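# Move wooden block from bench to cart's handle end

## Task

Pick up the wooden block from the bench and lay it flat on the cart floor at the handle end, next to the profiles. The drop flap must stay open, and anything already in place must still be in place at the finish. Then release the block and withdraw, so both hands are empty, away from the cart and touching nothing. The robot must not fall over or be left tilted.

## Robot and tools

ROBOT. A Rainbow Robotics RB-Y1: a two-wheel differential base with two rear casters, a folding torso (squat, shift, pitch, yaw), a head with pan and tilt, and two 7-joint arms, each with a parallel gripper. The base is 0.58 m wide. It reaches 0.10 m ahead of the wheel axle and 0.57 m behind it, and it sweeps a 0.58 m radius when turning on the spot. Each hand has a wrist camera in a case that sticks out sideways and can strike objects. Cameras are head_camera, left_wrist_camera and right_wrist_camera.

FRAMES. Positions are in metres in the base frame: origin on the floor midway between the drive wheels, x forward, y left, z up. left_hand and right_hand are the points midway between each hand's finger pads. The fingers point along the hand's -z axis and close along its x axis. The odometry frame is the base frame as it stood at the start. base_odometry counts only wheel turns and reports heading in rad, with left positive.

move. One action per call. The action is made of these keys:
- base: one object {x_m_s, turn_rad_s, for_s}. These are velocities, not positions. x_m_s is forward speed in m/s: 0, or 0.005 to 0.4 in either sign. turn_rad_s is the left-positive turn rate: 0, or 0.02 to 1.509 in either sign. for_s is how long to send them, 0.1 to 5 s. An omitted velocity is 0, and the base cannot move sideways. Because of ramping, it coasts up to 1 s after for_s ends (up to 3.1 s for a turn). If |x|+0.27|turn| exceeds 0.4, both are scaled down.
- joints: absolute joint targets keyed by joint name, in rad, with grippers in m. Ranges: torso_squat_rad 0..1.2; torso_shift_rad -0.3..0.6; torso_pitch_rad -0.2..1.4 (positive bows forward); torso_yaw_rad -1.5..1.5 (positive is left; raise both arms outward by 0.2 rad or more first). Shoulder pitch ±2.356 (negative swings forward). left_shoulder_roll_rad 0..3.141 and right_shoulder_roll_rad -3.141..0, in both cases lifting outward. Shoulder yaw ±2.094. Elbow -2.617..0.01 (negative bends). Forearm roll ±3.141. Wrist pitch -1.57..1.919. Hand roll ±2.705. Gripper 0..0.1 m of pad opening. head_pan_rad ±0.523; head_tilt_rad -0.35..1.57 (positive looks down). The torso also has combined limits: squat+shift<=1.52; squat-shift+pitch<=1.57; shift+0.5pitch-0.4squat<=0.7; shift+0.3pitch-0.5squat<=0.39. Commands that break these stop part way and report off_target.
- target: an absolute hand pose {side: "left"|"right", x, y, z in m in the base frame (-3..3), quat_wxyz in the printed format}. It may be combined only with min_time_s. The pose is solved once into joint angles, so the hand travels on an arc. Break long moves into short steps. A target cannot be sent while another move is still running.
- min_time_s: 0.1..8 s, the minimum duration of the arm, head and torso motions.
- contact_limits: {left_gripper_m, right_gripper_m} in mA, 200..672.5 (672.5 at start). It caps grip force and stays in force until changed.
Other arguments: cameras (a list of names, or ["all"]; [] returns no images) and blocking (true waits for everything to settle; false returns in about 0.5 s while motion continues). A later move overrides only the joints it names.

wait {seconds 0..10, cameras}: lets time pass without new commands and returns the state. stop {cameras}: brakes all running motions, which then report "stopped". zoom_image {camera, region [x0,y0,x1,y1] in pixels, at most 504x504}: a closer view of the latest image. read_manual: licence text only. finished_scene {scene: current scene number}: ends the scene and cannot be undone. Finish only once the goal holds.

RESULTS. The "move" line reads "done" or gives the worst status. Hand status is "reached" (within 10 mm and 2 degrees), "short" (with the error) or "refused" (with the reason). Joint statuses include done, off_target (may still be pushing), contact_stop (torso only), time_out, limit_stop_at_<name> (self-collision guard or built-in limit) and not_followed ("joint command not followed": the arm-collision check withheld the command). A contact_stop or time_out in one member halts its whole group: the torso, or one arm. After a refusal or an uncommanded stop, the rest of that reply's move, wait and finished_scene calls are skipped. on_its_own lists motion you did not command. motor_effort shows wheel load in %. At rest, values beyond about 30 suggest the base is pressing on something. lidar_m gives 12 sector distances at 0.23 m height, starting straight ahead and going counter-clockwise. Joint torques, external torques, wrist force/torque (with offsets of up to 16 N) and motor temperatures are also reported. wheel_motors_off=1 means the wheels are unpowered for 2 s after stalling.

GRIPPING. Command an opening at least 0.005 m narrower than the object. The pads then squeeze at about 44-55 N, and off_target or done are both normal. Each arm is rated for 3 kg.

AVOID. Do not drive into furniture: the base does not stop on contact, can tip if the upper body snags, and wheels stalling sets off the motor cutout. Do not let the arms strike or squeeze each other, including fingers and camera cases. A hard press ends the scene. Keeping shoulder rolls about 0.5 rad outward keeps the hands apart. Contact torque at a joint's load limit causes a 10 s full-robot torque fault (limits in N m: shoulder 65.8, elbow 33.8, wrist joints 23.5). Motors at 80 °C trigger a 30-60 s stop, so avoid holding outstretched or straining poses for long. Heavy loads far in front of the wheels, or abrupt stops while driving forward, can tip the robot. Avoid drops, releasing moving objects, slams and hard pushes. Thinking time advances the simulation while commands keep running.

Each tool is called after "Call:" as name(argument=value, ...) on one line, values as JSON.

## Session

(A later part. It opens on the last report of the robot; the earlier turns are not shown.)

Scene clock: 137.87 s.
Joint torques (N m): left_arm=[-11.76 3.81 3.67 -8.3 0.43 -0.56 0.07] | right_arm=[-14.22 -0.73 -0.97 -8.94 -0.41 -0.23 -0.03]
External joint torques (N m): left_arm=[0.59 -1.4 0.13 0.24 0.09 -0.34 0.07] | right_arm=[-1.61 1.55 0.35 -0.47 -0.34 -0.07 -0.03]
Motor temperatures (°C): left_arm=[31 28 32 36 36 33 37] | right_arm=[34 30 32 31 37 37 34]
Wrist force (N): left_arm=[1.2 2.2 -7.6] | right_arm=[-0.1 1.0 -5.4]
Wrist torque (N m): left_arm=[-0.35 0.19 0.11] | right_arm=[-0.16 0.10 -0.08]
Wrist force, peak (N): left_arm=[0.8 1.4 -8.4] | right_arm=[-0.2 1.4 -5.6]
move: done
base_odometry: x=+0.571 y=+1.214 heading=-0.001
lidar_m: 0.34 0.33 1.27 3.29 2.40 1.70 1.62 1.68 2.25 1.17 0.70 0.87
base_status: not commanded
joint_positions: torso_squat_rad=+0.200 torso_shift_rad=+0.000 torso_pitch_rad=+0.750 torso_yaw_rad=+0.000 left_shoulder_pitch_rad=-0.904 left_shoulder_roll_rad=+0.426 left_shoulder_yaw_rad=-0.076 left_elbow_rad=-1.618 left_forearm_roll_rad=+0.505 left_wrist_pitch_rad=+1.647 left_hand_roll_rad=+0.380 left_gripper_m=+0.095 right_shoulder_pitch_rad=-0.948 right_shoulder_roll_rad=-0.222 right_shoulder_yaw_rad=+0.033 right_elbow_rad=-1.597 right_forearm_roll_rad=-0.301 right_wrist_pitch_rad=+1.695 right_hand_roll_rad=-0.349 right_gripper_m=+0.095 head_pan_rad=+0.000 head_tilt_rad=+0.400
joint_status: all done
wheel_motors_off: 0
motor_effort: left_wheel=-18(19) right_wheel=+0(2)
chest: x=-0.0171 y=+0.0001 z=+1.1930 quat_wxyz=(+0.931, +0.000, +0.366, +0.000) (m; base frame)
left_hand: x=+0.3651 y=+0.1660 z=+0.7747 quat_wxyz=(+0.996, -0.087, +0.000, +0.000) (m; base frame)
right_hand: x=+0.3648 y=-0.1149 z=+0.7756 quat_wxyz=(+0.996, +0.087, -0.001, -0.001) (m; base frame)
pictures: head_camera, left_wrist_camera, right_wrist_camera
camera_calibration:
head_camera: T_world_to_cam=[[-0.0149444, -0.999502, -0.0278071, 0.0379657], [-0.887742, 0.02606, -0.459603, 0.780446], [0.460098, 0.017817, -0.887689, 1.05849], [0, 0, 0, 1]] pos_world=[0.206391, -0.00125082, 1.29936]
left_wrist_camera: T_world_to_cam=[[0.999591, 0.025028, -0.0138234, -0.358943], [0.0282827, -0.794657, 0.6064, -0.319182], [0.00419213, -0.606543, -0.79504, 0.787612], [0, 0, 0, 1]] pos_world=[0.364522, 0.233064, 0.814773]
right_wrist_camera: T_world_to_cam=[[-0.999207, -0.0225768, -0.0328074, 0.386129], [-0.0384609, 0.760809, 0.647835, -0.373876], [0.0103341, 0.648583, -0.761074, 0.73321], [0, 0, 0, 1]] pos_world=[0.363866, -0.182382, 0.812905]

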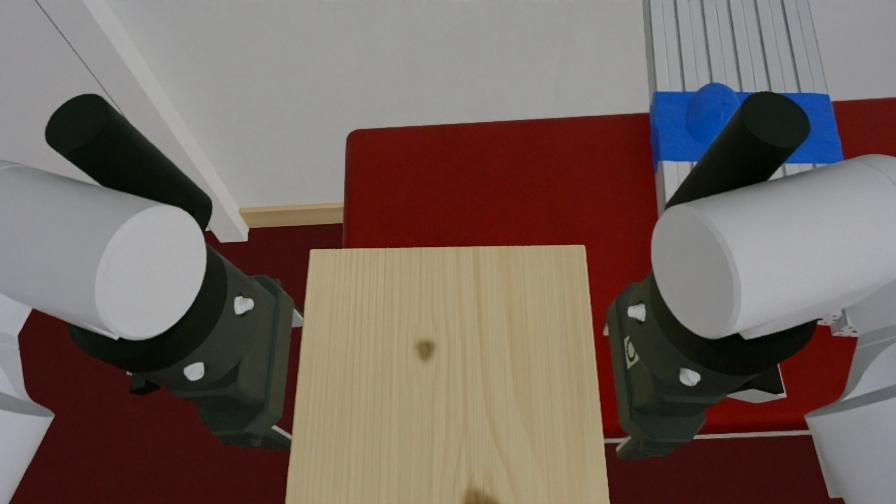

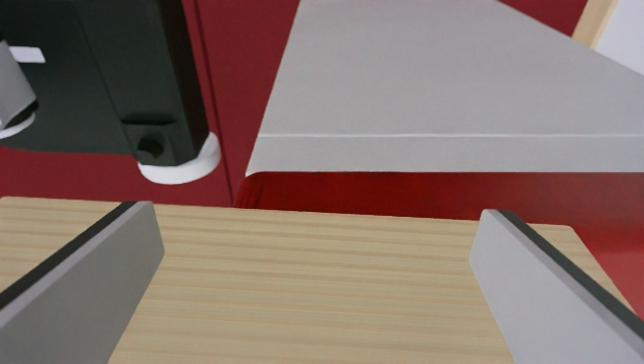

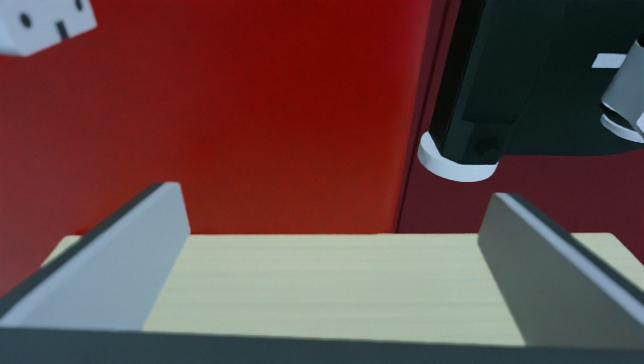

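Call:
move(target={"side":"right","x":0.365,"y":-0.091,"z":0.775,"quat_wxyz":[0.9962,0.0872,0,0]}, cameras=[])

Call:
move(target={"side":"left","x":0.365,"y":0.148,"z":0.775,"quat_wxyz":[0.9962,-0.0872,0,0]}, cameras=[])

Call:
move(target={"side":"left","x":0.365,"y":0.140,"z":0.775,"quat_wxyz":[0.9962,-0.0872,0,0]}, cameras=[])

Call:
move(joints={"torso_squat_rad":0.02}, min_time_s=1)

Scene clock: 141.70 s.
Joint torques (N m): left_arm=[-11.62 4.19 3.72 -8.32 0.45 -0.59 0.13] | right_arm=[-13.85 0.51 -1.02 -9.19 -0.52 -0.29 -0.07]
External joint torques (N m): left_arm=[0.74 -1.03 0.19 0.22 0.11 -0.38 0.13] | right_arm=[-0.8 1.79 0 -0.69 -0.45 -0.13 -0.07]
Motor temperatures (°C): left_arm=[31 28 32 36 35 33 37] | right_arm=[34 30 32 31 37 37 34]
Wrist force (N): left_arm=[1.5 2.2 -7.2] | right_arm=[0.3 1.0 -4.7]
Wrist torque (N m): left_arm=[-0.36 0.27 0.11] | right_arm=[-0.16 0.13 -0.09]
Wrist force, peak (N): left_arm=[1.4 3.1 -8.5] | right_arm=[0.8 -8.2 -4.4]
move: done
base_odometry: x=+0.571 y=+1.214 heading=-0.001
lidar_m: 0.34 0.32 1.27 3.29 2.38 1.69 1.61 1.68 2.24 1.17 0.70 0.86
base_status: not commanded
joint_positions: torso_squat_rad=+0.200 torso_shift_rad=+0.000 torso_pitch_rad=+0.750 torso_yaw_rad=+0.000 left_shoulder_pitch_rad=-0.904 left_shoulder_roll_rad=+0.426 left_shoulder_yaw_rad=-0.076 left_elbow_rad=-1.618 left_forearm_roll_rad=+0.505 left_wrist_pitch_rad=+1.647 left_hand_roll_rad=+0.380 left_gripper_m=+0.095 right_shoulder_pitch_rad=-0.976 right_shoulder_roll_rad=-0.185 right_shoulder_yaw_rad=+0.067 right_elbow_rad=-1.565 right_forearm_roll_rad=-0.270 right_wrist_pitch_rad=+1.684 right_hand_roll_rad=-0.384 right_gripper_m=+0.095 head_pan_rad=+0.000 head_tilt_rad=+0.400
joint_status: all done
wheel_motors_off: 0
motor_effort: left_wheel=-19(20) right_wheel=-1(3)
chest: x=-0.0171 y=+0.0001 z=+1.1930 quat_wxyz=(+0.931, +0.000, +0.366, +0.000) (m; base frame)
left_hand: x=+0.3651 y=+0.1660 z=+0.7747 quat_wxyz=(+0.996, -0.087, +0.000, +0.000) (m; base frame)
right_hand: x=+0.3649 y=-0.0913 z=+0.7749 quat_wxyz=(+0.996, +0.087, +0.000, +0.000) (m; base frame)
right_hand_status: reached (checked arc, planned for 0.2 s): 0 mm and 0.0 deg off.
pictures: none
No camera images: "cameras" was empty.

Scene clock: 142.57 s.
Joint torques (N m): left_arm=[-18.51 -17.11 -3.11 -12.6 10.38 -5.95 2.18] | right_arm=[-19.82 19.06 3.02 -12.68 -9.02 -4.31 -1.92]
External joint torques (N m): left_arm=[-5.9 -21.66 -6.45 -4 10.05 -5.73 2.19] | right_arm=[-6.78 20.45 4.08 -4.19 -8.96 -4.15 -1.92]
Motor temperatures (°C): left_arm=[31 28 32 36 35 33 37] | right_arm=[34 30 32 31 37 37 34]
Wrist force (N): left_arm=[0.7 45.1 6.6] | right_arm=[-2.2 -38.1 2.0]
Wrist torque (N m): left_arm=[0.77 1.03 -2.24] | right_arm=[-1.24 0.38 2.08]
Wrist force, peak (N): left_arm=[-2.5 57.8 10.6] | right_arm=[-0.9 -49.0 2.7]
move: done
base_odometry: x=+0.571 y=+1.214 heading=-0.001
lidar_m: 0.35 0.32 1.29 3.29 2.39 1.70 1.62 1.69 2.26 1.16 0.70 0.85
base_status: not commanded
joint_positions: torso_squat_rad=+0.200 torso_shift_rad=+0.000 torso_pitch_rad=+0.750 torso_yaw_rad=+0.000 left_shoulder_pitch_rad=-0.920 left_shoulder_roll_rad=+0.402 left_shoulder_yaw_rad=-0.102 left_elbow_rad=-1.617 left_forearm_roll_rad=+0.477 left_wrist_pitch_rad=+1.652 left_hand_roll_rad=+0.410 left_gripper_m=+0.095 right_shoulder_pitch_rad=-0.975 right_shoulder_roll_rad=-0.189 right_shoulder_yaw_rad=+0.066 right_elbow_rad=-1.564 right_forearm_roll_rad=-0.268 right_wrist_pitch_rad=+1.685 right_hand_roll_rad=-0.384 right_gripper_m=+0.095 head_pan_rad=+0.000 head_tilt_rad=+0.400
joint_status: all done
wheel_motors_off: 0
motor_effort: left_wheel=-15(18) right_wheel=-2(4)
chest: x=-0.0172 y=+0.0001 z=+1.1930 quat_wxyz=(+0.931, +0.000, +0.366, +0.000) (m; base frame)
left_hand: x=+0.3650 y=+0.1523 z=+0.7750 quat_wxyz=(+0.996, -0.084, +0.000, +0.001) (m; base frame)
left_hand_status: reached (checked arc, planned for 0.2 s): 4 mm and 0.4 deg off.
right_hand: x=+0.3650 y=-0.0947 z=+0.7741 quat_wxyz=(+0.997, +0.083, +0.000, -0.001) (m; base frame)
pictures: none
No camera images: "cameras" was empty.

Scene clock: 143.30 s.
Joint torques (N m): left_arm=[-22.17 -30.87 -8.29 -14.94 16.09 -9.82 3.73] | right_arm=[-21.6 29.37 5.74 -13.47 -13.18 -5.82 -2.77]
External joint torques (N m): left_arm=[-9.41 -35.13 -11.54 -6.31 15.77 -9.6 3.73] | right_arm=[-8.56 30.83 6.83 -4.99 -13.13 -5.67 -2.77]
Motor temperatures (°C): left_arm=[31 28 32 36 36 33 37] | right_arm=[34 30 32 31 37 37 34]
Wrist force (N): left_arm=[-1.3 71.5 17.8] | right_arm=[-0.9 -56.1 7.8]
Wrist torque (N m): left_arm=[1.31 1.47 -3.69] | right_arm=[-1.50 0.34 3.01]
Wrist force, peak (N): left_arm=[-1.2 78.6 20.1] | right_arm=[-0.5 -63.4 9.2]
move: done
base_odometry: x=+0.571 y=+1.214 heading=-0.001
lidar_m: 0.36 0.33 1.28 3.29 2.41 1.69 1.61 1.69 2.23 1.17 0.71 0.86
base_status: not commanded
joint_positions: torso_squat_rad=+0.200 torso_shift_rad=+0.000 torso_pitch_rad=+0.749 torso_yaw_rad=+0.000 left_shoulder_pitch_rad=-0.929 left_shoulder_roll_rad=+0.391 left_shoulder_yaw_rad=-0.114 left_elbow_rad=-1.610 left_forearm_roll_rad=+0.462 left_wrist_pitch_rad=+1.653 left_hand_roll_rad=+0.423 left_gripper_m=+0.095 right_shoulder_pitch_rad=-0.975 right_shoulder_roll_rad=-0.192 right_shoulder_yaw_rad=+0.065 right_elbow_rad=-1.564 right_forearm_roll_rad=-0.267 right_wrist_pitch_rad=+1.686 right_hand_roll_rad=-0.383 right_gripper_m=+0.095 head_pan_rad=+0.000 head_tilt_rad=+0.400
joint_status: all done
wheel_motors_off: 0
motor_effort: left_wheel=-13(16) right_wheel=-3(5)
chest: x=-0.0173 y=+0.0002 z=+1.1931 quat_wxyz=(+0.931, +0.000, +0.366, +0.000) (m; base frame)
left_hand: x=+0.3652 y=+0.1468 z=+0.7745 quat_wxyz=(+0.997, -0.081, +0.000, +0.002) (m; base frame)
left_hand_status: reached (checked arc, planned for 0.2 s): 7 mm and 0.8 deg off.
right_hand: x=+0.3653 y=-0.0964 z=+0.7739 quat_wxyz=(+0.997, +0.082, +0.000, -0.002) (m; base frame)
pictures: none
No camera images: "cameras" was empty.

Scene clock: 144.70 s.
Joint torques (N m): left_arm=[-25.06 -28.38 -6.77 -18.52 16.01 -7.29 3.68] | right_arm=[-25.38 30.53 6 -16.62 -13.62 -6.01 -2.89]
External joint torques (N m): left_arm=[-12.34 -32.62 -10.01 -9.9 15.7 -7.08 3.68] | right_arm=[-12.39 31.98 7.08 -8.14 -13.57 -5.86 -2.89]
Motor temperatures (°C): left_arm=[31 28 32 36 36 33 38] | right_arm=[34 31 32 31 38 37 34]
Wrist force (N): left_arm=[4.3 64.2 -11.2] | right_arm=[0.0 -61.1 -2.4]
Wrist torque (N m): left_arm=[1.48 0.04 -3.29] | right_arm=[-0.39 0.65 3.02]
Wrist force, peak (N): left_arm=[-1.0 71.1 17.3] | right_arm=[-0.8 -61.2 -3.5]
move: done
base_odometry: x=+0.571 y=+1.214 heading=-0.001
lidar_m: 0.36 0.32 1.28 3.30 2.39 1.71 1.61 1.70 2.25 1.17 0.71 0.86
base_status: not commanded
joint_positions: torso_squat_rad=+0.020 torso_shift_rad=+0.000 torso_pitch_rad=+0.751 torso_yaw_rad=+0.000 left_shoulder_pitch_rad=-0.928 left_shoulder_roll_rad=+0.390 left_shoulder_yaw_rad=-0.114 left_elbow_rad=-1.609 left_forearm_roll_rad=+0.462 left_wrist_pitch_rad=+1.652 left_hand_roll_rad=+0.423 left_gripper_m=+0.095 right_shoulder_pitch_rad=-0.974 right_shoulder_roll_rad=-0.192 right_shoulder_yaw_rad=+0.065 right_elbow_rad=-1.563 right_forearm_roll_rad=-0.267 right_wrist_pitch_rad=+1.686 right_hand_roll_rad=-0.383 right_gripper_m=+0.095 head_pan_rad=+0.000 head_tilt_rad=+0.400
joint_status: all done
wheel_motors_off: 0
motor_effort: left_wheel=-16(17) right_wheel=-2(5)
chest: x=-0.0167 y=+0.0002 z=+1.2066 quat_wxyz=(+0.930, +0.000, +0.367, +0.000) (m; base frame)
left_hand: x=+0.3648 y=+0.1465 z=+0.7870 quat_wxyz=(+0.997, -0.081, +0.001, +0.002) (m; base frame)
right_hand: x=+0.3648 y=-0.0969 z=+0.7864 quat_wxyz=(+0.997, +0.081, +0.002, -0.002) (m; base frame)
pictures: head_camera, left_wrist_camera, right_wrist_camera
camera_calibration:
head_camera: T_world_to_cam=[[-0.0147904, -0.999507, -0.0277048, 0.038379], [-0.888155, 0.0258603, -0.458817, 0.786099], [0.459307, 0.01782, -0.888099, 1.07086], [0, 0, 0, 1]] pos_world=[0.206892, -0.00105142, 1.31277]
left_wrist_camera: T_world_to_cam=[[0.999438, 0.0293991, -0.0160808, -0.356773], [0.0331868, -0.801932, 0.596493, -0.335028], [0.00464062, -0.596691, -0.802457, 0.789766], [0, 0, 0, 1]] pos_world=[0.364026, 0.213066, 0.827859]
right_wrist_camera: T_world_to_cam=[[-0.99942, -0.0204843, -0.0271883, 0.38279], [-0.0331398, 0.768062, 0.639517, -0.389334], [0.00778225, 0.640047, -0.768296, 0.735566], [0, 0, 0, 1]] pos_world=[0.363942, -0.163923, 0.824526]

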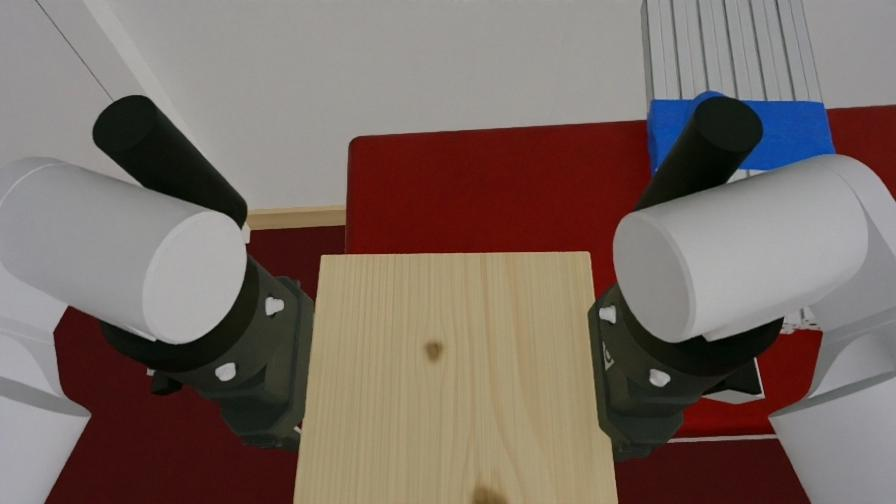

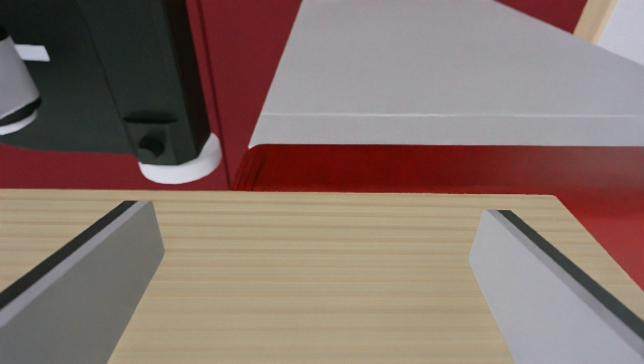

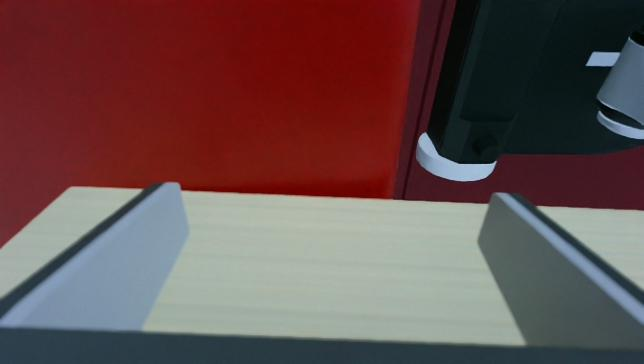

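Call:
move(joints={"torso_pitch_rad":0.67}, min_time_s=1.2)

Scene clock: 148.33 s.
Joint torques (N m): left_arm=[-29.05 -26.69 -4.95 -20.24 15.92 -7.96 3.61] | right_arm=[-27.13 29.85 7.67 -17 -13.3 -5.63 -2.33]
External joint torques (N m): left_arm=[-14.95 -31.31 -8.51 -11.59 15.67 -7.61 3.61] | right_arm=[-12.78 31.78 9.01 -8.44 -13.3 -5.34 -2.34]
Motor temperatures (°C): left_arm=[31 29 32 37 37 33 38] | right_arm=[35 31 32 32 39 37 34]
Wrist force (N): left_arm=[-2.6 65.4 -13.3] | right_arm=[2.1 -59.9 -3.0]
Wrist torque (N m): left_arm=[1.47 -0.07 -3.39] | right_arm=[-0.05 0.85 2.11]
Wrist force, peak (N): left_arm=[-1.0 65.6 -14.6] | right_arm=[0.6 -61.0 -2.9]
move: done
base_odometry: x=+0.571 y=+1.214 heading=-0.001
lidar_m: 0.35 0.33 1.26 3.29 2.38 1.70 1.61 1.68 2.23 1.17 0.70 0.86
base_status: not commanded
joint_positions: torso_squat_rad=+0.020 torso_shift_rad=+0.000 torso_pitch_rad=+0.671 torso_yaw_rad=+0.000 left_shoulder_pitch_rad=-0.927 left_shoulder_roll_rad=+0.390 left_shoulder_yaw_rad=-0.115 left_elbow_rad=-1.609 left_forearm_roll_rad=+0.462 left_wrist_pitch_rad=+1.652 left_hand_roll_rad=+0.423 left_gripper_m=+0.095 right_shoulder_pitch_rad=-0.974 right_shoulder_roll_rad=-0.192 right_shoulder_yaw_rad=+0.065 right_elbow_rad=-1.563 right_forearm_roll_rad=-0.267 right_wrist_pitch_rad=+1.686 right_hand_roll_rad=-0.384 right_gripper_m=+0.095 head_pan_rad=+0.000 head_tilt_rad=+0.400
joint_status: all done
wheel_motors_off: 0
motor_effort: left_wheel=-17(18) right_wheel=+0(3)
chest: x=-0.0354 y=+0.0002 z=+1.2227 quat_wxyz=(+0.944, +0.000, +0.329, +0.000) (m; base frame)
left_hand: x=+0.3779 y=+0.1465 z=+0.8346 quat_wxyz=(+0.996, -0.081, -0.038, -0.001) (m; base frame)
right_hand: x=+0.3785 y=-0.0970 z=+0.8344 quat_wxyz=(+0.996, +0.081, -0.038, +0.001) (m; base frame)
pictures: head_camera, left_wrist_camera, right_wrist_camera
camera_calibration:
head_camera: T_world_to_cam=[[-0.0125285, -0.999507, -0.0287989, 0.0399675], [-0.84867, 0.0258595, -0.52829, 0.863206], [0.528774, 0.0178221, -0.848575, 1.04797], [0, 0, 0, 1]] pos_world=[0.178935, -0.00105143, 1.34646]
left_wrist_camera: T_world_to_cam=[[0.997615, 0.0293893, 0.0624593, -0.433997], [-0.0137511, -0.802088, 0.597047, -0.34649], [0.0676446, -0.596482, -0.799771, 0.801746], [0, 0, 0, 1]] pos_world=[0.373963, 0.213066, 0.875191]
right_wrist_camera: T_world_to_cam=[[-0.994062, -0.0200114, -0.106961, 0.462295], [-0.0837797, 0.768008, 0.634937, -0.396498], [0.0694406, 0.640128, -0.765124, 0.74639], [0, 0, 0, 1]] pos_world=[0.374501, -0.164021, 0.872279]

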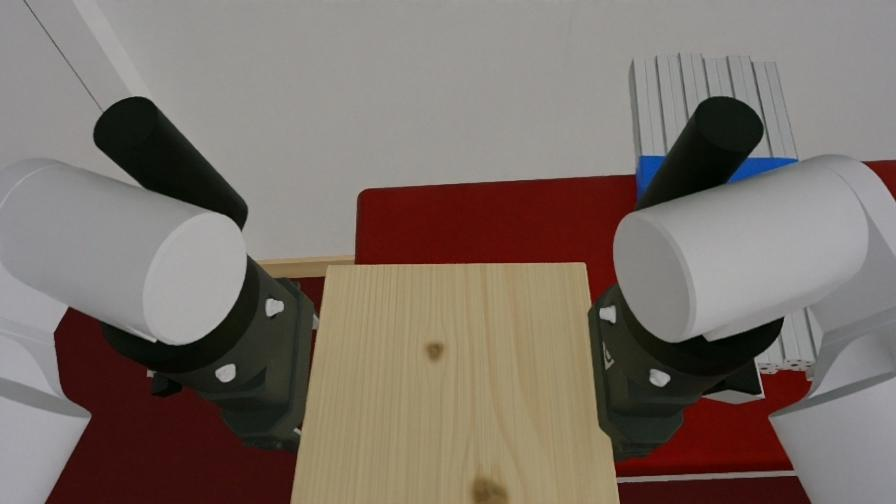

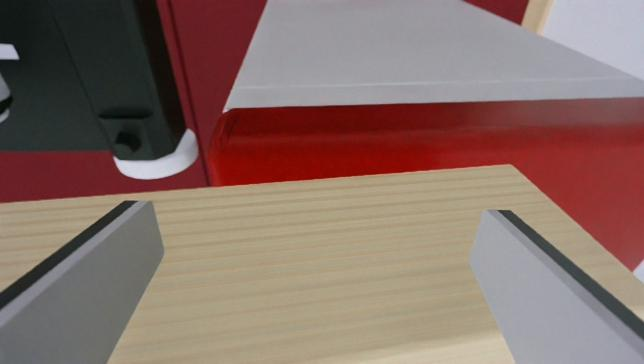

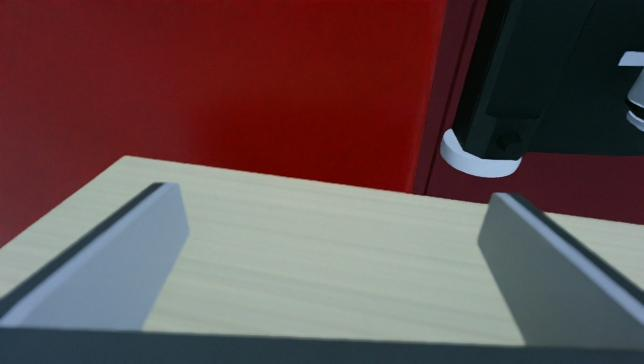

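Call:
move(base={"x_m_s":-0.2,"for_s":1.0})

Scene clock: 153.17 s.
Joint torques (N m): left_arm=[-30.01 -26.59 -4.47 -20.32 15.69 -8.29 3.62] | right_arm=[-27.27 30.04 7.41 -16.92 -13.24 -5.67 -2.45]
External joint torques (N m): left_arm=[-15.91 -31.22 -8.03 -11.67 15.44 -7.93 3.63] | right_arm=[-12.92 31.96 8.75 -8.36 -13.24 -5.38 -2.45]
Motor temperatures (°C): left_arm=[31 29 32 37 38 34 38] | right_arm=[35 31 32 32 40 37 34]
Wrist force (N): left_arm=[-1.6 65.2 -13.6] | right_arm=[1.9 -60.6 -2.3]
Wrist torque (N m): left_arm=[1.46 0.03 -3.38] | right_arm=[0.01 0.77 2.12]
Wrist force, peak (N): left_arm=[-2.3 65.9 -14.1] | right_arm=[1.9 -60.9 -2.4]
move: done
base_odometry: x=+0.371 y=+1.214 heading=+0.000
lidar_m: 0.52 1.17 1.55 3.95 2.10 1.48 1.42 1.47 1.98 1.61 0.82 0.87
base_status: done (sent for 1 of 1 s)
joint_positions: torso_squat_rad=+0.020 torso_shift_rad=+0.000 torso_pitch_rad=+0.671 torso_yaw_rad=+0.000 left_shoulder_pitch_rad=-0.927 left_shoulder_roll_rad=+0.390 left_shoulder_yaw_rad=-0.115 left_elbow_rad=-1.608 left_forearm_roll_rad=+0.462 left_wrist_pitch_rad=+1.652 left_hand_roll_rad=+0.423 left_gripper_m=+0.095 right_shoulder_pitch_rad=-0.973 right_shoulder_roll_rad=-0.192 right_shoulder_yaw_rad=+0.065 right_elbow_rad=-1.563 right_forearm_roll_rad=-0.267 right_wrist_pitch_rad=+1.686 right_hand_roll_rad=-0.384 right_gripper_m=+0.095 head_pan_rad=+0.000 head_tilt_rad=+0.400
joint_status: not commanded
wheel_motors_off: 0
motor_effort: left_wheel=+7(41) right_wheel=-9(28)
chest: x=-0.0354 y=+0.0002 z=+1.2227 quat_wxyz=(+0.944, +0.000, +0.329, +0.000) (m; base frame)
left_hand: x=+0.3777 y=+0.1465 z=+0.8345 quat_wxyz=(+0.996, -0.081, -0.038, -0.001) (m; base frame)
right_hand: x=+0.3785 y=-0.0971 z=+0.8344 quat_wxyz=(+0.996, +0.081, -0.038, +0.001) (m; base frame)
pictures: head_camera, left_wrist_camera, right_wrist_camera
camera_calibration:
head_camera: T_world_to_cam=[[-0.0126151, -0.999504, -0.0288514, 0.039954], [-0.848624, 0.0259623, -0.528358, 0.863292], [0.528846, 0.0178187, -0.848531, 1.0479], [0, 0, 0, 1]] pos_world=[0.178935, -0.00115112, 1.34646]
left_wrist_camera: T_world_to_cam=[[0.997636, 0.0292876, 0.0621614, -0.433523], [-0.0136551, -0.802083, 0.597056, -0.346538], [0.067345, -0.596494, -0.799787, 0.801888], [0, 0, 0, 1]] pos_world=[0.373763, 0.213066, 0.875191]
right_wrist_camera: T_world_to_cam=[[-0.99407, -0.0199345, -0.106898, 0.462254], [-0.0836809, 0.768009, 0.634948, -0.396468], [0.0694415, 0.640128, -0.765123, 0.746454], [0, 0, 0, 1]] pos_world=[0.374501, -0.16412, 0.87228]

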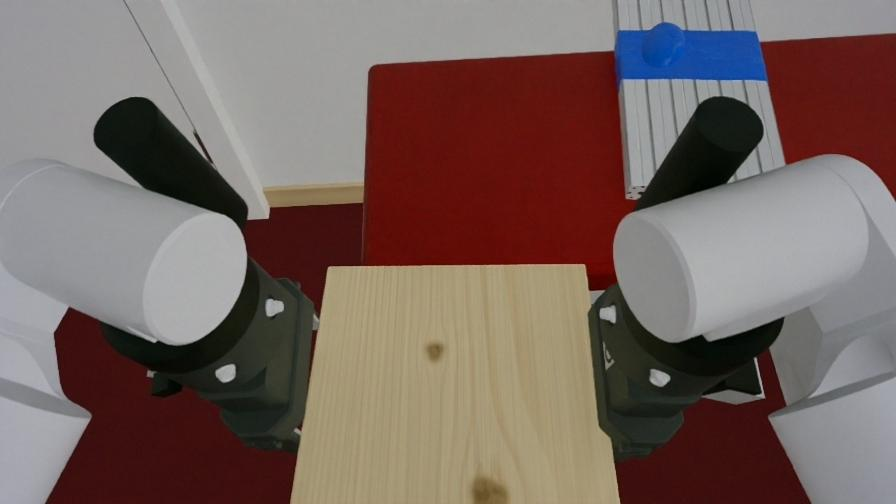

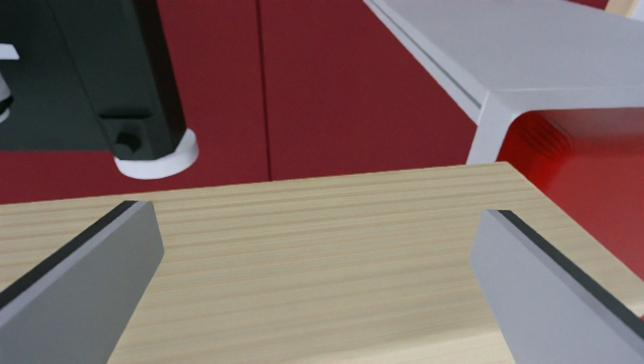

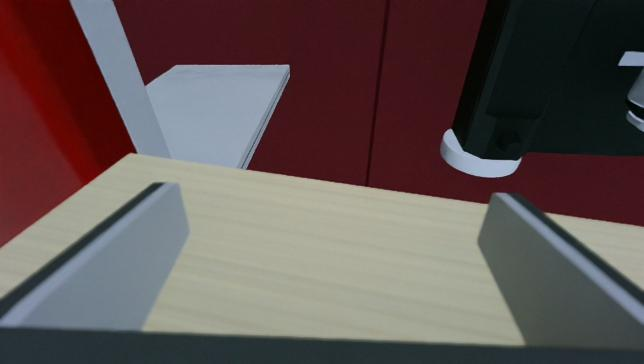

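Call:
move(base={"x_m_s":-0.25,"for_s":1.2667}, cameras=[])

Call:
move(base={"turn_rad_s":-0.7,"for_s":2.2333}, cameras=["left_wrist_camera"])

Call:
move(base={"x_m_s":0.3,"for_s":4.9333}, cameras=["left_wrist_camera"])

Call:
move(base={"turn_rad_s":0.7,"for_s":2.2433})

Scene clock: 157.27 s.
Joint torques (N m): left_arm=[-30.31 -26.54 -4.37 -20.31 15.53 -8.31 3.73] | right_arm=[-27.84 30.28 7.53 -16.9 -13.15 -5.69 -2.38]
External joint torques (N m): left_arm=[-16.22 -31.16 -7.93 -11.67 15.28 -7.96 3.73] | right_arm=[-13.49 32.21 8.87 -8.34 -13.15 -5.4 -2.39]
Motor temperatures (°C): left_arm=[32 29 32 37 39 34 38] | right_arm=[35 31 32 32 40 37 34]
Wrist force (N): left_arm=[-2.2 64.8 -14.0] | right_arm=[2.1 -60.8 -3.8]
Wrist torque (N m): left_arm=[1.51 -0.06 -3.35] | right_arm=[0.03 0.85 2.14]
Wrist force, peak (N): left_arm=[-1.8 65.9 -14.2] | right_arm=[2.3 -60.9 -2.8]
move: done
base_odometry: x=+0.054 y=+1.214 heading=+0.000
lidar_m: 0.84 1.49 1.99 4.38 1.63 1.16 1.10 1.16 1.55 3.90 1.32 1.05
base_status: done (sent for 1.27 of 1.27 s)
joint_positions: torso_squat_rad=+0.020 torso_shift_rad=+0.000 torso_pitch_rad=+0.671 torso_yaw_rad=+0.000 left_shoulder_pitch_rad=-0.927 left_shoulder_roll_rad=+0.390 left_shoulder_yaw_rad=-0.115 left_elbow_rad=-1.608 left_forearm_roll_rad=+0.462 left_wrist_pitch_rad=+1.652 left_hand_roll_rad=+0.423 left_gripper_m=+0.095 right_shoulder_pitch_rad=-0.973 right_shoulder_roll_rad=-0.192 right_shoulder_yaw_rad=+0.065 right_elbow_rad=-1.563 right_forearm_roll_rad=-0.267 right_wrist_pitch_rad=+1.686 right_hand_roll_rad=-0.384 right_gripper_m=+0.095 head_pan_rad=+0.000 head_tilt_rad=+0.400
joint_status: not commanded
wheel_motors_off: 0
motor_effort: left_wheel=+8(25) right_wheel=-6(31)
chest: x=-0.0355 y=+0.0002 z=+1.2228 quat_wxyz=(+0.944, +0.000, +0.329, +0.000) (m; base frame)
left_hand: x=+0.3777 y=+0.1465 z=+0.8345 quat_wxyz=(+0.996, -0.081, -0.038, -0.001) (m; base frame)
right_hand: x=+0.3784 y=-0.0971 z=+0.8344 quat_wxyz=(+0.996, +0.081, -0.038, +0.001) (m; base frame)
pictures: none
No camera images: "cameras" was empty.

Scene clock: 161.23 s.
Joint torques (N m): left_arm=[-30.11 -26.31 -4.31 -20.48 15.64 -8.34 3.67] | right_arm=[-27.74 30.03 7.45 -16.92 -13 -5.74 -2.29]
External joint torques (N m): left_arm=[-16.02 -30.94 -7.87 -11.83 15.39 -7.98 3.68] | right_arm=[-13.4 31.96 8.79 -8.36 -13 -5.45 -2.3]
Motor temperatures (°C): left_arm=[32 29 32 38 39 34 38] | right_arm=[35 32 32 32 41 37 34]
Wrist force (N): left_arm=[-1.8 64.1 -13.8] | right_arm=[1.8 -60.6 -2.0]
Wrist torque (N m): left_arm=[1.61 -0.01 -3.32] | right_arm=[0.05 0.86 2.12]
Wrist force, peak (N): left_arm=[-2.3 66.0 -13.5] | right_arm=[1.6 -61.3 -1.6]
move: done
base_odometry: x=+0.054 y=+1.214 heading=-1.562
lidar_m: 3.81 1.31 1.06 0.84 1.48 1.98 4.38 1.64 1.18 1.11 1.13 1.52
base_status: done (sent for 2.23 of 2.23 s)
joint_positions: torso_squat_rad=+0.020 torso_shift_rad=+0.000 torso_pitch_rad=+0.671 torso_yaw_rad=+0.000 left_shoulder_pitch_rad=-0.927 left_shoulder_roll_rad=+0.390 left_shoulder_yaw_rad=-0.115 left_elbow_rad=-1.608 left_forearm_roll_rad=+0.462 left_wrist_pitch_rad=+1.652 left_hand_roll_rad=+0.423 left_gripper_m=+0.095 right_shoulder_pitch_rad=-0.973 right_shoulder_roll_rad=-0.192 right_shoulder_yaw_rad=+0.065 right_elbow_rad=-1.563 right_forearm_roll_rad=-0.267 right_wrist_pitch_rad=+1.686 right_hand_roll_rad=-0.384 right_gripper_m=+0.095 head_pan_rad=+0.000 head_tilt_rad=+0.400
joint_status: not commanded
wheel_motors_off: 0
motor_effort: left_wheel=+18(41) right_wheel=-2(28)
chest: x=-0.0355 y=+0.0001 z=+1.2227 quat_wxyz=(+0.944, +0.000, +0.329, +0.000) (m; base frame)
left_hand: x=+0.3777 y=+0.1464 z=+0.8345 quat_wxyz=(+0.996, -0.081, -0.038, -0.001) (m; base frame)
right_hand: x=+0.3784 y=-0.0971 z=+0.8344 quat_wxyz=(+0.996, +0.081, -0.038, +0.001) (m; base frame)
pictures: left_wrist_camera
camera_calibration:
left_wrist_camera: T_world_to_cam=[[0.997643, 0.0292272, 0.0620823, -0.43344], [-0.0136563, -0.802082, 0.597058, -0.346619], [0.0672454, -0.596498, -0.799792, 0.801871], [0, 0, 0, 1]] pos_world=[0.373763, 0.212966, 0.875191]

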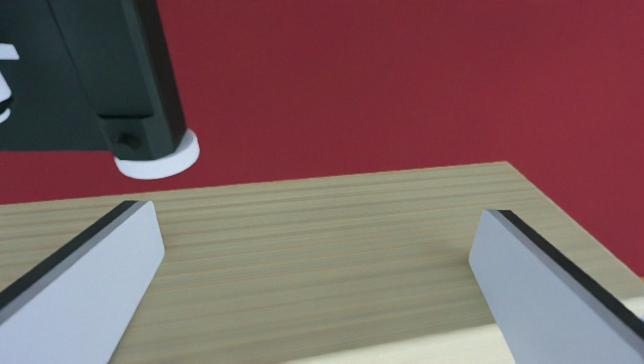

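Scene clock: 167.27 s.
Joint torques (N m): left_arm=[-29.55 -26.19 -4.12 -20.44 15.65 -8.31 3.68] | right_arm=[-27.66 30.51 7.62 -17.1 -13.01 -5.65 -2.35]
External joint torques (N m): left_arm=[-15.46 -30.82 -7.68 -11.79 15.4 -7.95 3.68] | right_arm=[-13.31 32.44 8.96 -8.54 -13.01 -5.36 -2.36]
Motor temperatures (°C): left_arm=[32 29 32 38 40 34 38] | right_arm=[35 32 32 32 41 37 34]
Wrist force (N): left_arm=[-2.2 64.8 -13.7] | right_arm=[1.9 -60.5 -2.2]
Wrist torque (N m): left_arm=[1.54 0.01 -3.34] | right_arm=[0.05 0.86 2.14]
Wrist force, peak (N): left_arm=[-1.0 66.1 -13.1] | right_arm=[2.5 -61.0 -3.2]
move: done
base_odometry: x=+0.067 y=-0.266 heading=-1.562
lidar_m: 3.64 1.06 0.76 0.71 0.75 1.79 4.78 1.57 1.12 1.06 1.08 1.43
base_status: done (sent for 4.93 of 4.93 s)
joint_positions: torso_squat_rad=+0.020 torso_shift_rad=+0.000 torso_pitch_rad=+0.671 torso_yaw_rad=+0.000 left_shoulder_pitch_rad=-0.927 left_shoulder_roll_rad=+0.390 left_shoulder_yaw_rad=-0.115 left_elbow_rad=-1.608 left_forearm_roll_rad=+0.462 left_wrist_pitch_rad=+1.652 left_hand_roll_rad=+0.423 left_gripper_m=+0.095 right_shoulder_pitch_rad=-0.973 right_shoulder_roll_rad=-0.192 right_shoulder_yaw_rad=+0.065 right_elbow_rad=-1.563 right_forearm_roll_rad=-0.267 right_wrist_pitch_rad=+1.686 right_hand_roll_rad=-0.384 right_gripper_m=+0.095 head_pan_rad=+0.000 head_tilt_rad=+0.400
joint_status: not commanded
wheel_motors_off: 0
motor_effort: left_wheel=+0(46) right_wheel=+0(35)
chest: x=-0.0354 y=+0.0001 z=+1.2227 quat_wxyz=(+0.944, +0.000, +0.329, +0.000) (m; base frame)
left_hand: x=+0.3778 y=+0.1464 z=+0.8344 quat_wxyz=(+0.996, -0.081, -0.038, -0.001) (m; base frame)
right_hand: x=+0.3785 y=-0.0972 z=+0.8343 quat_wxyz=(+0.996, +0.081, -0.038, +0.001) (m; base frame)
pictures: left_wrist_camera
camera_calibration:
left_wrist_camera: T_world_to_cam=[[0.99765, 0.0291669, 0.0620032, -0.433454], [-0.0136574, -0.802081, 0.597059, -0.346559], [0.0671459, -0.596502, -0.799798, 0.801828], [0, 0, 0, 1]] pos_world=[0.373863, 0.212966, 0.875091]

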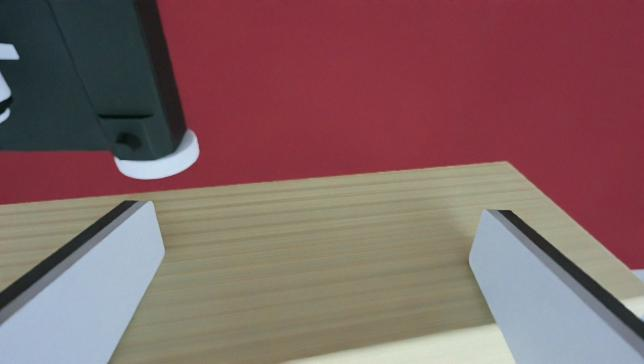

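Scene clock: 171.23 s.
Joint torques (N m): left_arm=[-29.78 -26.34 -4.37 -20.49 15.68 -8.19 3.63] | right_arm=[-27.64 30.78 7.76 -16.94 -13.03 -5.68 -2.4]
External joint torques (N m): left_arm=[-15.68 -30.96 -7.93 -11.84 15.43 -7.83 3.64] | right_arm=[-13.29 32.71 9.1 -8.38 -13.03 -5.39 -2.4]
Motor temperatures (°C): left_arm=[32 29 32 38 41 34 38] | right_arm=[35 32 32 32 42 37 34]
Wrist force (N): left_arm=[-2.0 65.1 -13.0] | right_arm=[2.2 -59.7 -2.7]
Wrist torque (N m): left_arm=[1.56 -0.01 -3.33] | right_arm=[0.02 0.88 2.15]
Wrist force, peak (N): left_arm=[-2.5 66.1 -14.0] | right_arm=[1.7 -61.5 -1.7]
move: done
base_odometry: x=+0.067 y=-0.266 heading=+0.000
lidar_m: 0.72 0.74 1.77 4.69 1.56 1.10 1.04 1.10 1.46 3.65 1.05 0.76
base_status: done (sent for 2.23 of 2.23 s)
joint_positions: torso_squat_rad=+0.020 torso_shift_rad=+0.000 torso_pitch_rad=+0.671 torso_yaw_rad=+0.000 left_shoulder_pitch_rad=-0.927 left_shoulder_roll_rad=+0.390 left_shoulder_yaw_rad=-0.115 left_elbow_rad=-1.608 left_forearm_roll_rad=+0.462 left_wrist_pitch_rad=+1.652 left_hand_roll_rad=+0.423 left_gripper_m=+0.095 right_shoulder_pitch_rad=-0.973 right_shoulder_roll_rad=-0.192 right_shoulder_yaw_rad=+0.065 right_elbow_rad=-1.563 right_forearm_roll_rad=-0.267 right_wrist_pitch_rad=+1.686 right_hand_roll_rad=-0.384 right_gripper_m=+0.095 head_pan_rad=+0.000 head_tilt_rad=+0.400
joint_status: not commanded
wheel_motors_off: 0
motor_effort: left_wheel=-2(39) right_wheel=+17(36)
chest: x=-0.0354 y=+0.0001 z=+1.2227 quat_wxyz=(+0.944, +0.000, +0.329, +0.000) (m; base frame)
left_hand: x=+0.3778 y=+0.1464 z=+0.8345 quat_wxyz=(+0.996, -0.081, -0.038, -0.001) (m; base frame)
right_hand: x=+0.3785 y=-0.0972 z=+0.8343 quat_wxyz=(+0.996, +0.081, -0.038, +0.001) (m; base frame)
pictures: head_camera, left_wrist_camera, right_wrist_camera
camera_calibration:
head_camera: T_world_to_cam=[[-0.0126176, -0.999504, -0.0288525, 0.0398572], [-0.84867, 0.0259634, -0.528286, 0.86329], [0.528773, 0.0178205, -0.848576, 1.04793], [0, 0, 0, 1]] pos_world=[0.179035, -0.00125112, 1.34646]
left_wrist_camera: T_world_to_cam=[[0.99765, 0.0291669, 0.0620032, -0.433454], [-0.0136574, -0.802081, 0.597059, -0.346559], [0.0671459, -0.596502, -0.799798, 0.801828], [0, 0, 0, 1]] pos_world=[0.373863, 0.212966, 0.875091]
right_wrist_camera: T_world_to_cam=[[-0.994087, -0.0197806, -0.106773, 0.462174], [-0.0834834, 0.768012, 0.63497, -0.396484], [0.0694433, 0.640129, -0.765122, 0.746516], [0, 0, 0, 1]] pos_world=[0.374501, -0.16422, 0.87228]

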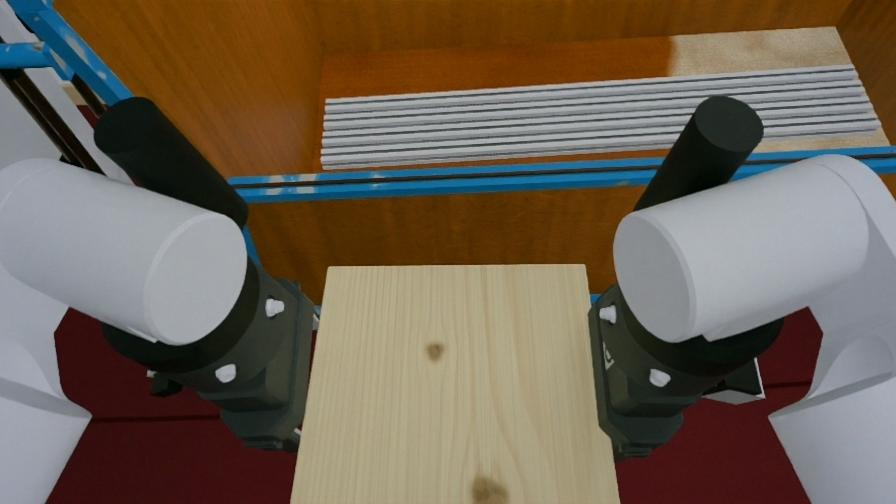

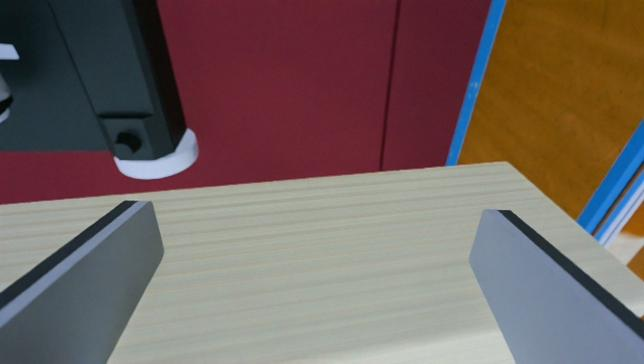

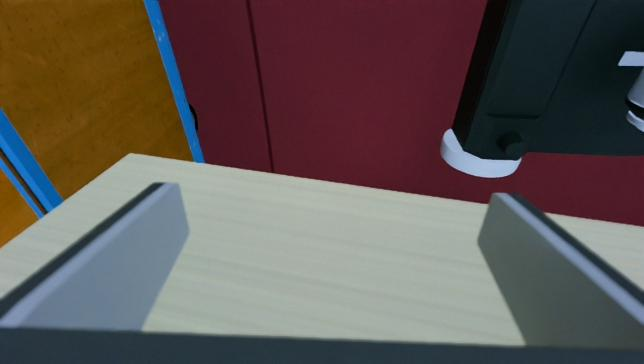

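Call:
move(base={"x_m_s":0.25,"for_s":1.6}, joints={"torso_shift_rad":0.15,"head_tilt_rad":0.3}, min_time_s=2)

Scene clock: 233.07 s.
Joint torques (N m): left_arm=[-29.48 -25.84 -4.03 -20.5 15.61 -8.12 3.61] | right_arm=[-27.63 30.58 7.64 -16.76 -13.08 -5.59 -2.38]
External joint torques (N m): left_arm=[-15.39 -30.46 -7.59 -11.85 15.36 -7.77 3.62] | right_arm=[-13.29 32.5 8.97 -8.2 -13.08 -5.31 -2.39]
Motor temperatures (°C): left_arm=[33 29 32 39 44 35 38] | right_arm=[36 33 32 33 44 38 34]
Wrist force (N): left_arm=[-1.3 65.3 -13.6] | right_arm=[1.7 -59.8 -1.8]
Wrist torque (N m): left_arm=[1.57 0.06 -3.35] | right_arm=[-0.01 0.81 2.13]
Wrist force, peak (N): left_arm=[-1.3 66.0 -14.3] | right_arm=[2.3 -61.0 -2.5]
move: done
base_odometry: x=+0.467 y=-0.266 heading=+0.000
lidar_m: 0.31 0.34 0.45 3.86 2.13 1.49 1.45 1.51 2.03 5.00 0.49 0.35
base_status: done (sent for 1.6 of 1.6 s)
joint_positions: torso_squat_rad=+0.020 torso_shift_rad=+0.150 torso_pitch_rad=+0.671 torso_yaw_rad=+0.000 left_shoulder_pitch_rad=-0.927 left_shoulder_roll_rad=+0.390 left_shoulder_yaw_rad=-0.115 left_elbow_rad=-1.608 left_forearm_roll_rad=+0.462 left_wrist_pitch_rad=+1.652 left_hand_roll_rad=+0.423 left_gripper_m=+0.095 right_shoulder_pitch_rad=-0.973 right_shoulder_roll_rad=-0.192 right_shoulder_yaw_rad=+0.065 right_elbow_rad=-1.563 right_forearm_roll_rad=-0.267 right_wrist_pitch_rad=+1.686 right_hand_roll_rad=-0.384 right_gripper_m=+0.095 head_pan_rad=+0.000 head_tilt_rad=+0.300
joint_status: all done
wheel_motors_off: 0
motor_effort: left_wheel=-1(36) right_wheel=+0(48)
chest: x=+0.0693 y=+0.0001 z=+1.2148 quat_wxyz=(+0.944, +0.000, +0.329, +0.000) (m; base frame)
left_hand: x=+0.4824 y=+0.1464 z=+0.8265 quat_wxyz=(+0.996, -0.081, -0.038, -0.001) (m; base frame)
right_hand: x=+0.4831 y=-0.0972 z=+0.8264 quat_wxyz=(+0.996, +0.081, -0.038, +0.001) (m; base frame)
pictures: head_camera, left_wrist_camera, right_wrist_camera
camera_calibration:
head_camera: T_world_to_cam=[[-0.00967823, -0.999504, -0.0299629, 0.041837], [-0.791789, 0.0259606, -0.610242, 1.04724], [0.610718, 0.0178183, -0.791648, 0.891242], [0, 0, 0, 1]] pos_world=[0.285299, -0.00125112, 1.34587]
left_wrist_camera: T_world_to_cam=[[0.99765, 0.0291669, 0.0620032, -0.537316], [-0.0136574, -0.802081, 0.597059, -0.340494], [0.0671459, -0.596502, -0.799798, 0.788426], [0, 0, 0, 1]] pos_world=[0.478463, 0.212866, 0.867191]
right_wrist_camera: T_world_to_cam=[[-0.994087, -0.0197806, -0.106773, 0.565301], [-0.0834834, 0.768012, 0.63497, -0.382672], [0.0694433, 0.640129, -0.765122, 0.733131], [0, 0, 0, 1]] pos_world=[0.479101, -0.16422, 0.86428]

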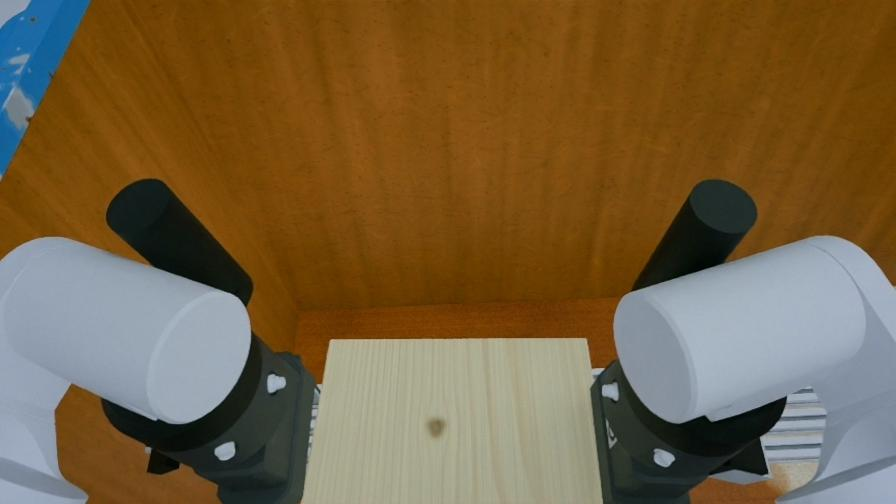

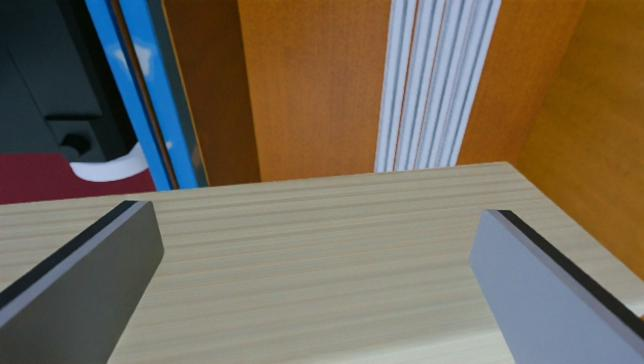

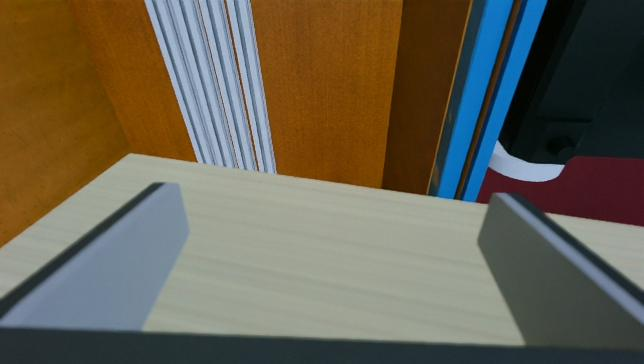

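Call:
move(base={"x_m_s":0.1,"for_s":1.0}, cameras=[])

Call:
move(joints={"torso_squat_rad":0.38,"torso_shift_rad":0.15,"torso_pitch_rad":0.785,"left_shoulder_pitch_rad":-0.8496,"left_shoulder_roll_rad":0.2805,"left_shoulder_yaw_rad":-0.115,"left_elbow_rad":-1.328,"left_forearm_roll_rad":0.3261,"left_wrist_pitch_rad":1.1966,"left_hand_roll_rad":0.278,"right_shoulder_pitch_rad":-0.8948,"right_shoulder_roll_rad":-0.1235,"right_shoulder_yaw_rad":0.067,"right_elbow_rad":-1.2778,"right_forearm_roll_rad":-0.1673,"right_wrist_pitch_rad":1.2051,"right_hand_roll_rad":-0.2808}, min_time_s=3)

Scene clock: 240.27 s.
Joint torques (N m): left_arm=[-29.87 -26.09 -4.04 -20.58 15.63 -8.28 3.63] | right_arm=[-27.87 29.8 7.47 -16.81 -13 -5.57 -2.33]
External joint torques (N m): left_arm=[-15.79 -30.71 -7.59 -11.93 15.38 -7.93 3.63] | right_arm=[-13.52 31.72 8.81 -8.25 -13 -5.28 -2.33]
Motor temperatures (°C): left_arm=[33 29 32 40 44 35 38] | right_arm=[36 33 32 33 44 38 34]
Wrist force (N): left_arm=[-2.5 65.3 -14.2] | right_arm=[2.2 -60.0 -3.1]
Wrist torque (N m): left_arm=[1.47 0.00 -3.40] | right_arm=[0.01 0.81 2.04]
Wrist force, peak (N): left_arm=[-1.9 66.3 -14.1] | right_arm=[3.7 -60.8 -1.9]
move: done
base_odometry: x=+0.567 y=-0.266 heading=+0.000
lidar_m: 0.21 0.23 0.31 1.60 2.29 1.62 1.55 1.61 2.16 4.55 0.34 0.23
base_status: done (sent for 1 of 1 s)
joint_positions: torso_squat_rad=+0.020 torso_shift_rad=+0.150 torso_pitch_rad=+0.671 torso_yaw_rad=+0.000 left_shoulder_pitch_rad=-0.927 left_shoulder_roll_rad=+0.390 left_shoulder_yaw_rad=-0.115 left_elbow_rad=-1.608 left_forearm_roll_rad=+0.462 left_wrist_pitch_rad=+1.652 left_hand_roll_rad=+0.423 left_gripper_m=+0.095 right_shoulder_pitch_rad=-0.973 right_shoulder_roll_rad=-0.192 right_shoulder_yaw_rad=+0.065 right_elbow_rad=-1.563 right_forearm_roll_rad=-0.267 right_wrist_pitch_rad=+1.686 right_hand_roll_rad=-0.384 right_gripper_m=+0.095 head_pan_rad=+0.000 head_tilt_rad=+0.300
joint_status: not commanded
wheel_motors_off: 0
motor_effort: left_wheel=-1(23) right_wheel=+0(24)
chest: x=+0.0693 y=+0.0001 z=+1.2148 quat_wxyz=(+0.944, +0.000, +0.329, +0.000) (m; base frame)
left_hand: x=+0.4824 y=+0.1464 z=+0.8264 quat_wxyz=(+0.996, -0.081, -0.038, -0.001) (m; base frame)
right_hand: x=+0.4831 y=-0.0972 z=+0.8263 quat_wxyz=(+0.996, +0.081, -0.038, +0.001) (m; base frame)
pictures: none
No camera images: "cameras" was empty.

Scene clock: 243.57 s.
Joint torques (N m): left_arm=[-30.17 -22.78 -3.79 -22.49 11.44 -9.09 2.5] | right_arm=[-14.05 35.08 11.84 -11.65 -11.53 0.4 2.14]
External joint torques (N m): left_arm=[-19.88 -25.46 -5.65 -14.05 11.18 -8.73 2.51] | right_arm=[-3.39 35.32 12.13 -3.53 -11.53 0.71 2.13]
Motor temperatures (°C): left_arm=[33 30 32 40 44 35 38] | right_arm=[36 33 32 33 44 38 34]
Wrist force (N): left_arm=[-17.3 48.7 -9.4] | right_arm=[16.0 -46.0 -10.3]
Wrist torque (N m): left_arm=[1.00 0.53 -2.63] | right_arm=[-1.32 -0.24 -2.11]
Wrist force, peak (N): left_arm=[-11.3 66.5 -10.7] | right_arm=[11.0 -63.3 -5.7]
move: done
base_odometry: x=+0.567 y=-0.266 heading=+0.000
lidar_m: 0.21 0.22 0.30 1.60 2.28 1.62 1.54 1.61 2.14 4.55 0.33 0.23
base_status: not commanded
joint_positions: torso_squat_rad=+0.380 torso_shift_rad=+0.150 torso_pitch_rad=+0.786 torso_yaw_rad=+0.000 left_shoulder_pitch_rad=-0.845 left_shoulder_roll_rad=+0.287 left_shoulder_yaw_rad=-0.113 left_elbow_rad=-1.324 left_forearm_roll_rad=+0.323 left_wrist_pitch_rad=+1.199 left_hand_roll_rad=+0.277 left_gripper_m=+0.095 right_shoulder_pitch_rad=-0.894 right_shoulder_roll_rad=-0.132 right_shoulder_yaw_rad=+0.064 right_elbow_rad=-1.277 right_forearm_roll_rad=-0.164 right_wrist_pitch_rad=+1.205 right_hand_roll_rad=-0.281 right_gripper_m=+0.095 head_pan_rad=+0.000 head_tilt_rad=+0.300
joint_status: all done
wheel_motors_off: 0
motor_effort: left_wheel=-1(2) right_wheel=-1(3)
chest: x=+0.0882 y=+0.0001 z=+1.1420 quat_wxyz=(+0.924, +0.000, +0.383, +0.000) (m; base frame)
left_hand: x=+0.4455 y=+0.1462 z=+0.6114 quat_wxyz=(+0.996, -0.081, -0.046, -0.003) (m; base frame)
right_hand: x=+0.4496 y=-0.0977 z=+0.6130 quat_wxyz=(+0.995, +0.081, -0.050, +0.003) (m; base frame)
pictures: head_camera, left_wrist_camera, right_wrist_camera
camera_calibration:
head_camera: T_world_to_cam=[[-0.0131319, -0.999502, -0.0287106, 0.0387378], [-0.856444, 0.0260624, -0.515582, 0.915394], [0.516073, 0.0178184, -0.856359, 0.904229], [0, 0, 0, 1]] pos_world=[0.317844, -0.00125082, 1.24742]
left_wrist_camera: T_world_to_cam=[[0.996559, 0.0259108, 0.0787297, -0.496495], [-0.0263461, -0.801586, 0.597299, -0.207171], [0.0785851, -0.597318, -0.798145, 0.612854], [0, 0, 0, 1]] pos_world=[0.441167, 0.212868, 0.651978]
right_wrist_camera: T_world_to_cam=[[-0.991151, -0.0215702, -0.130975, 0.522563], [-0.100332, 0.767776, 0.632814, -0.240665], [0.0869097, 0.640355, -0.763146, 0.563551], [0, 0, 0, 1]] pos_world=[0.444815, -0.164825, 0.650811]

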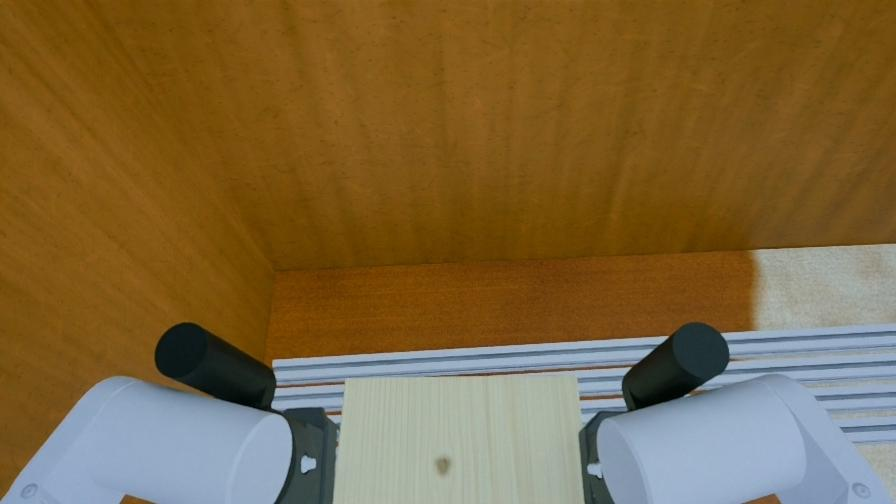

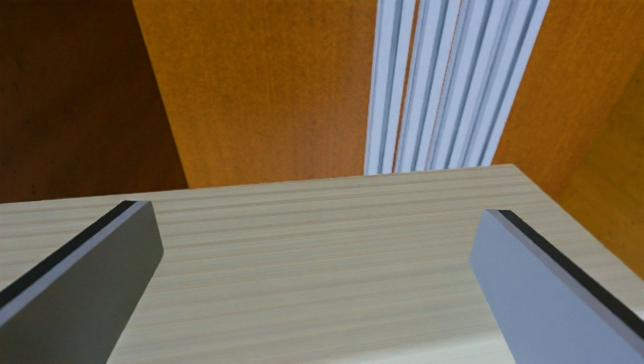

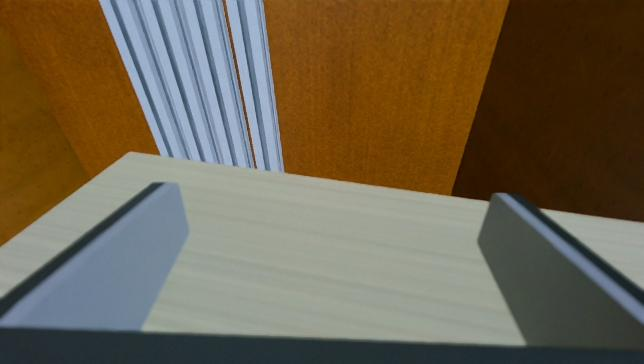

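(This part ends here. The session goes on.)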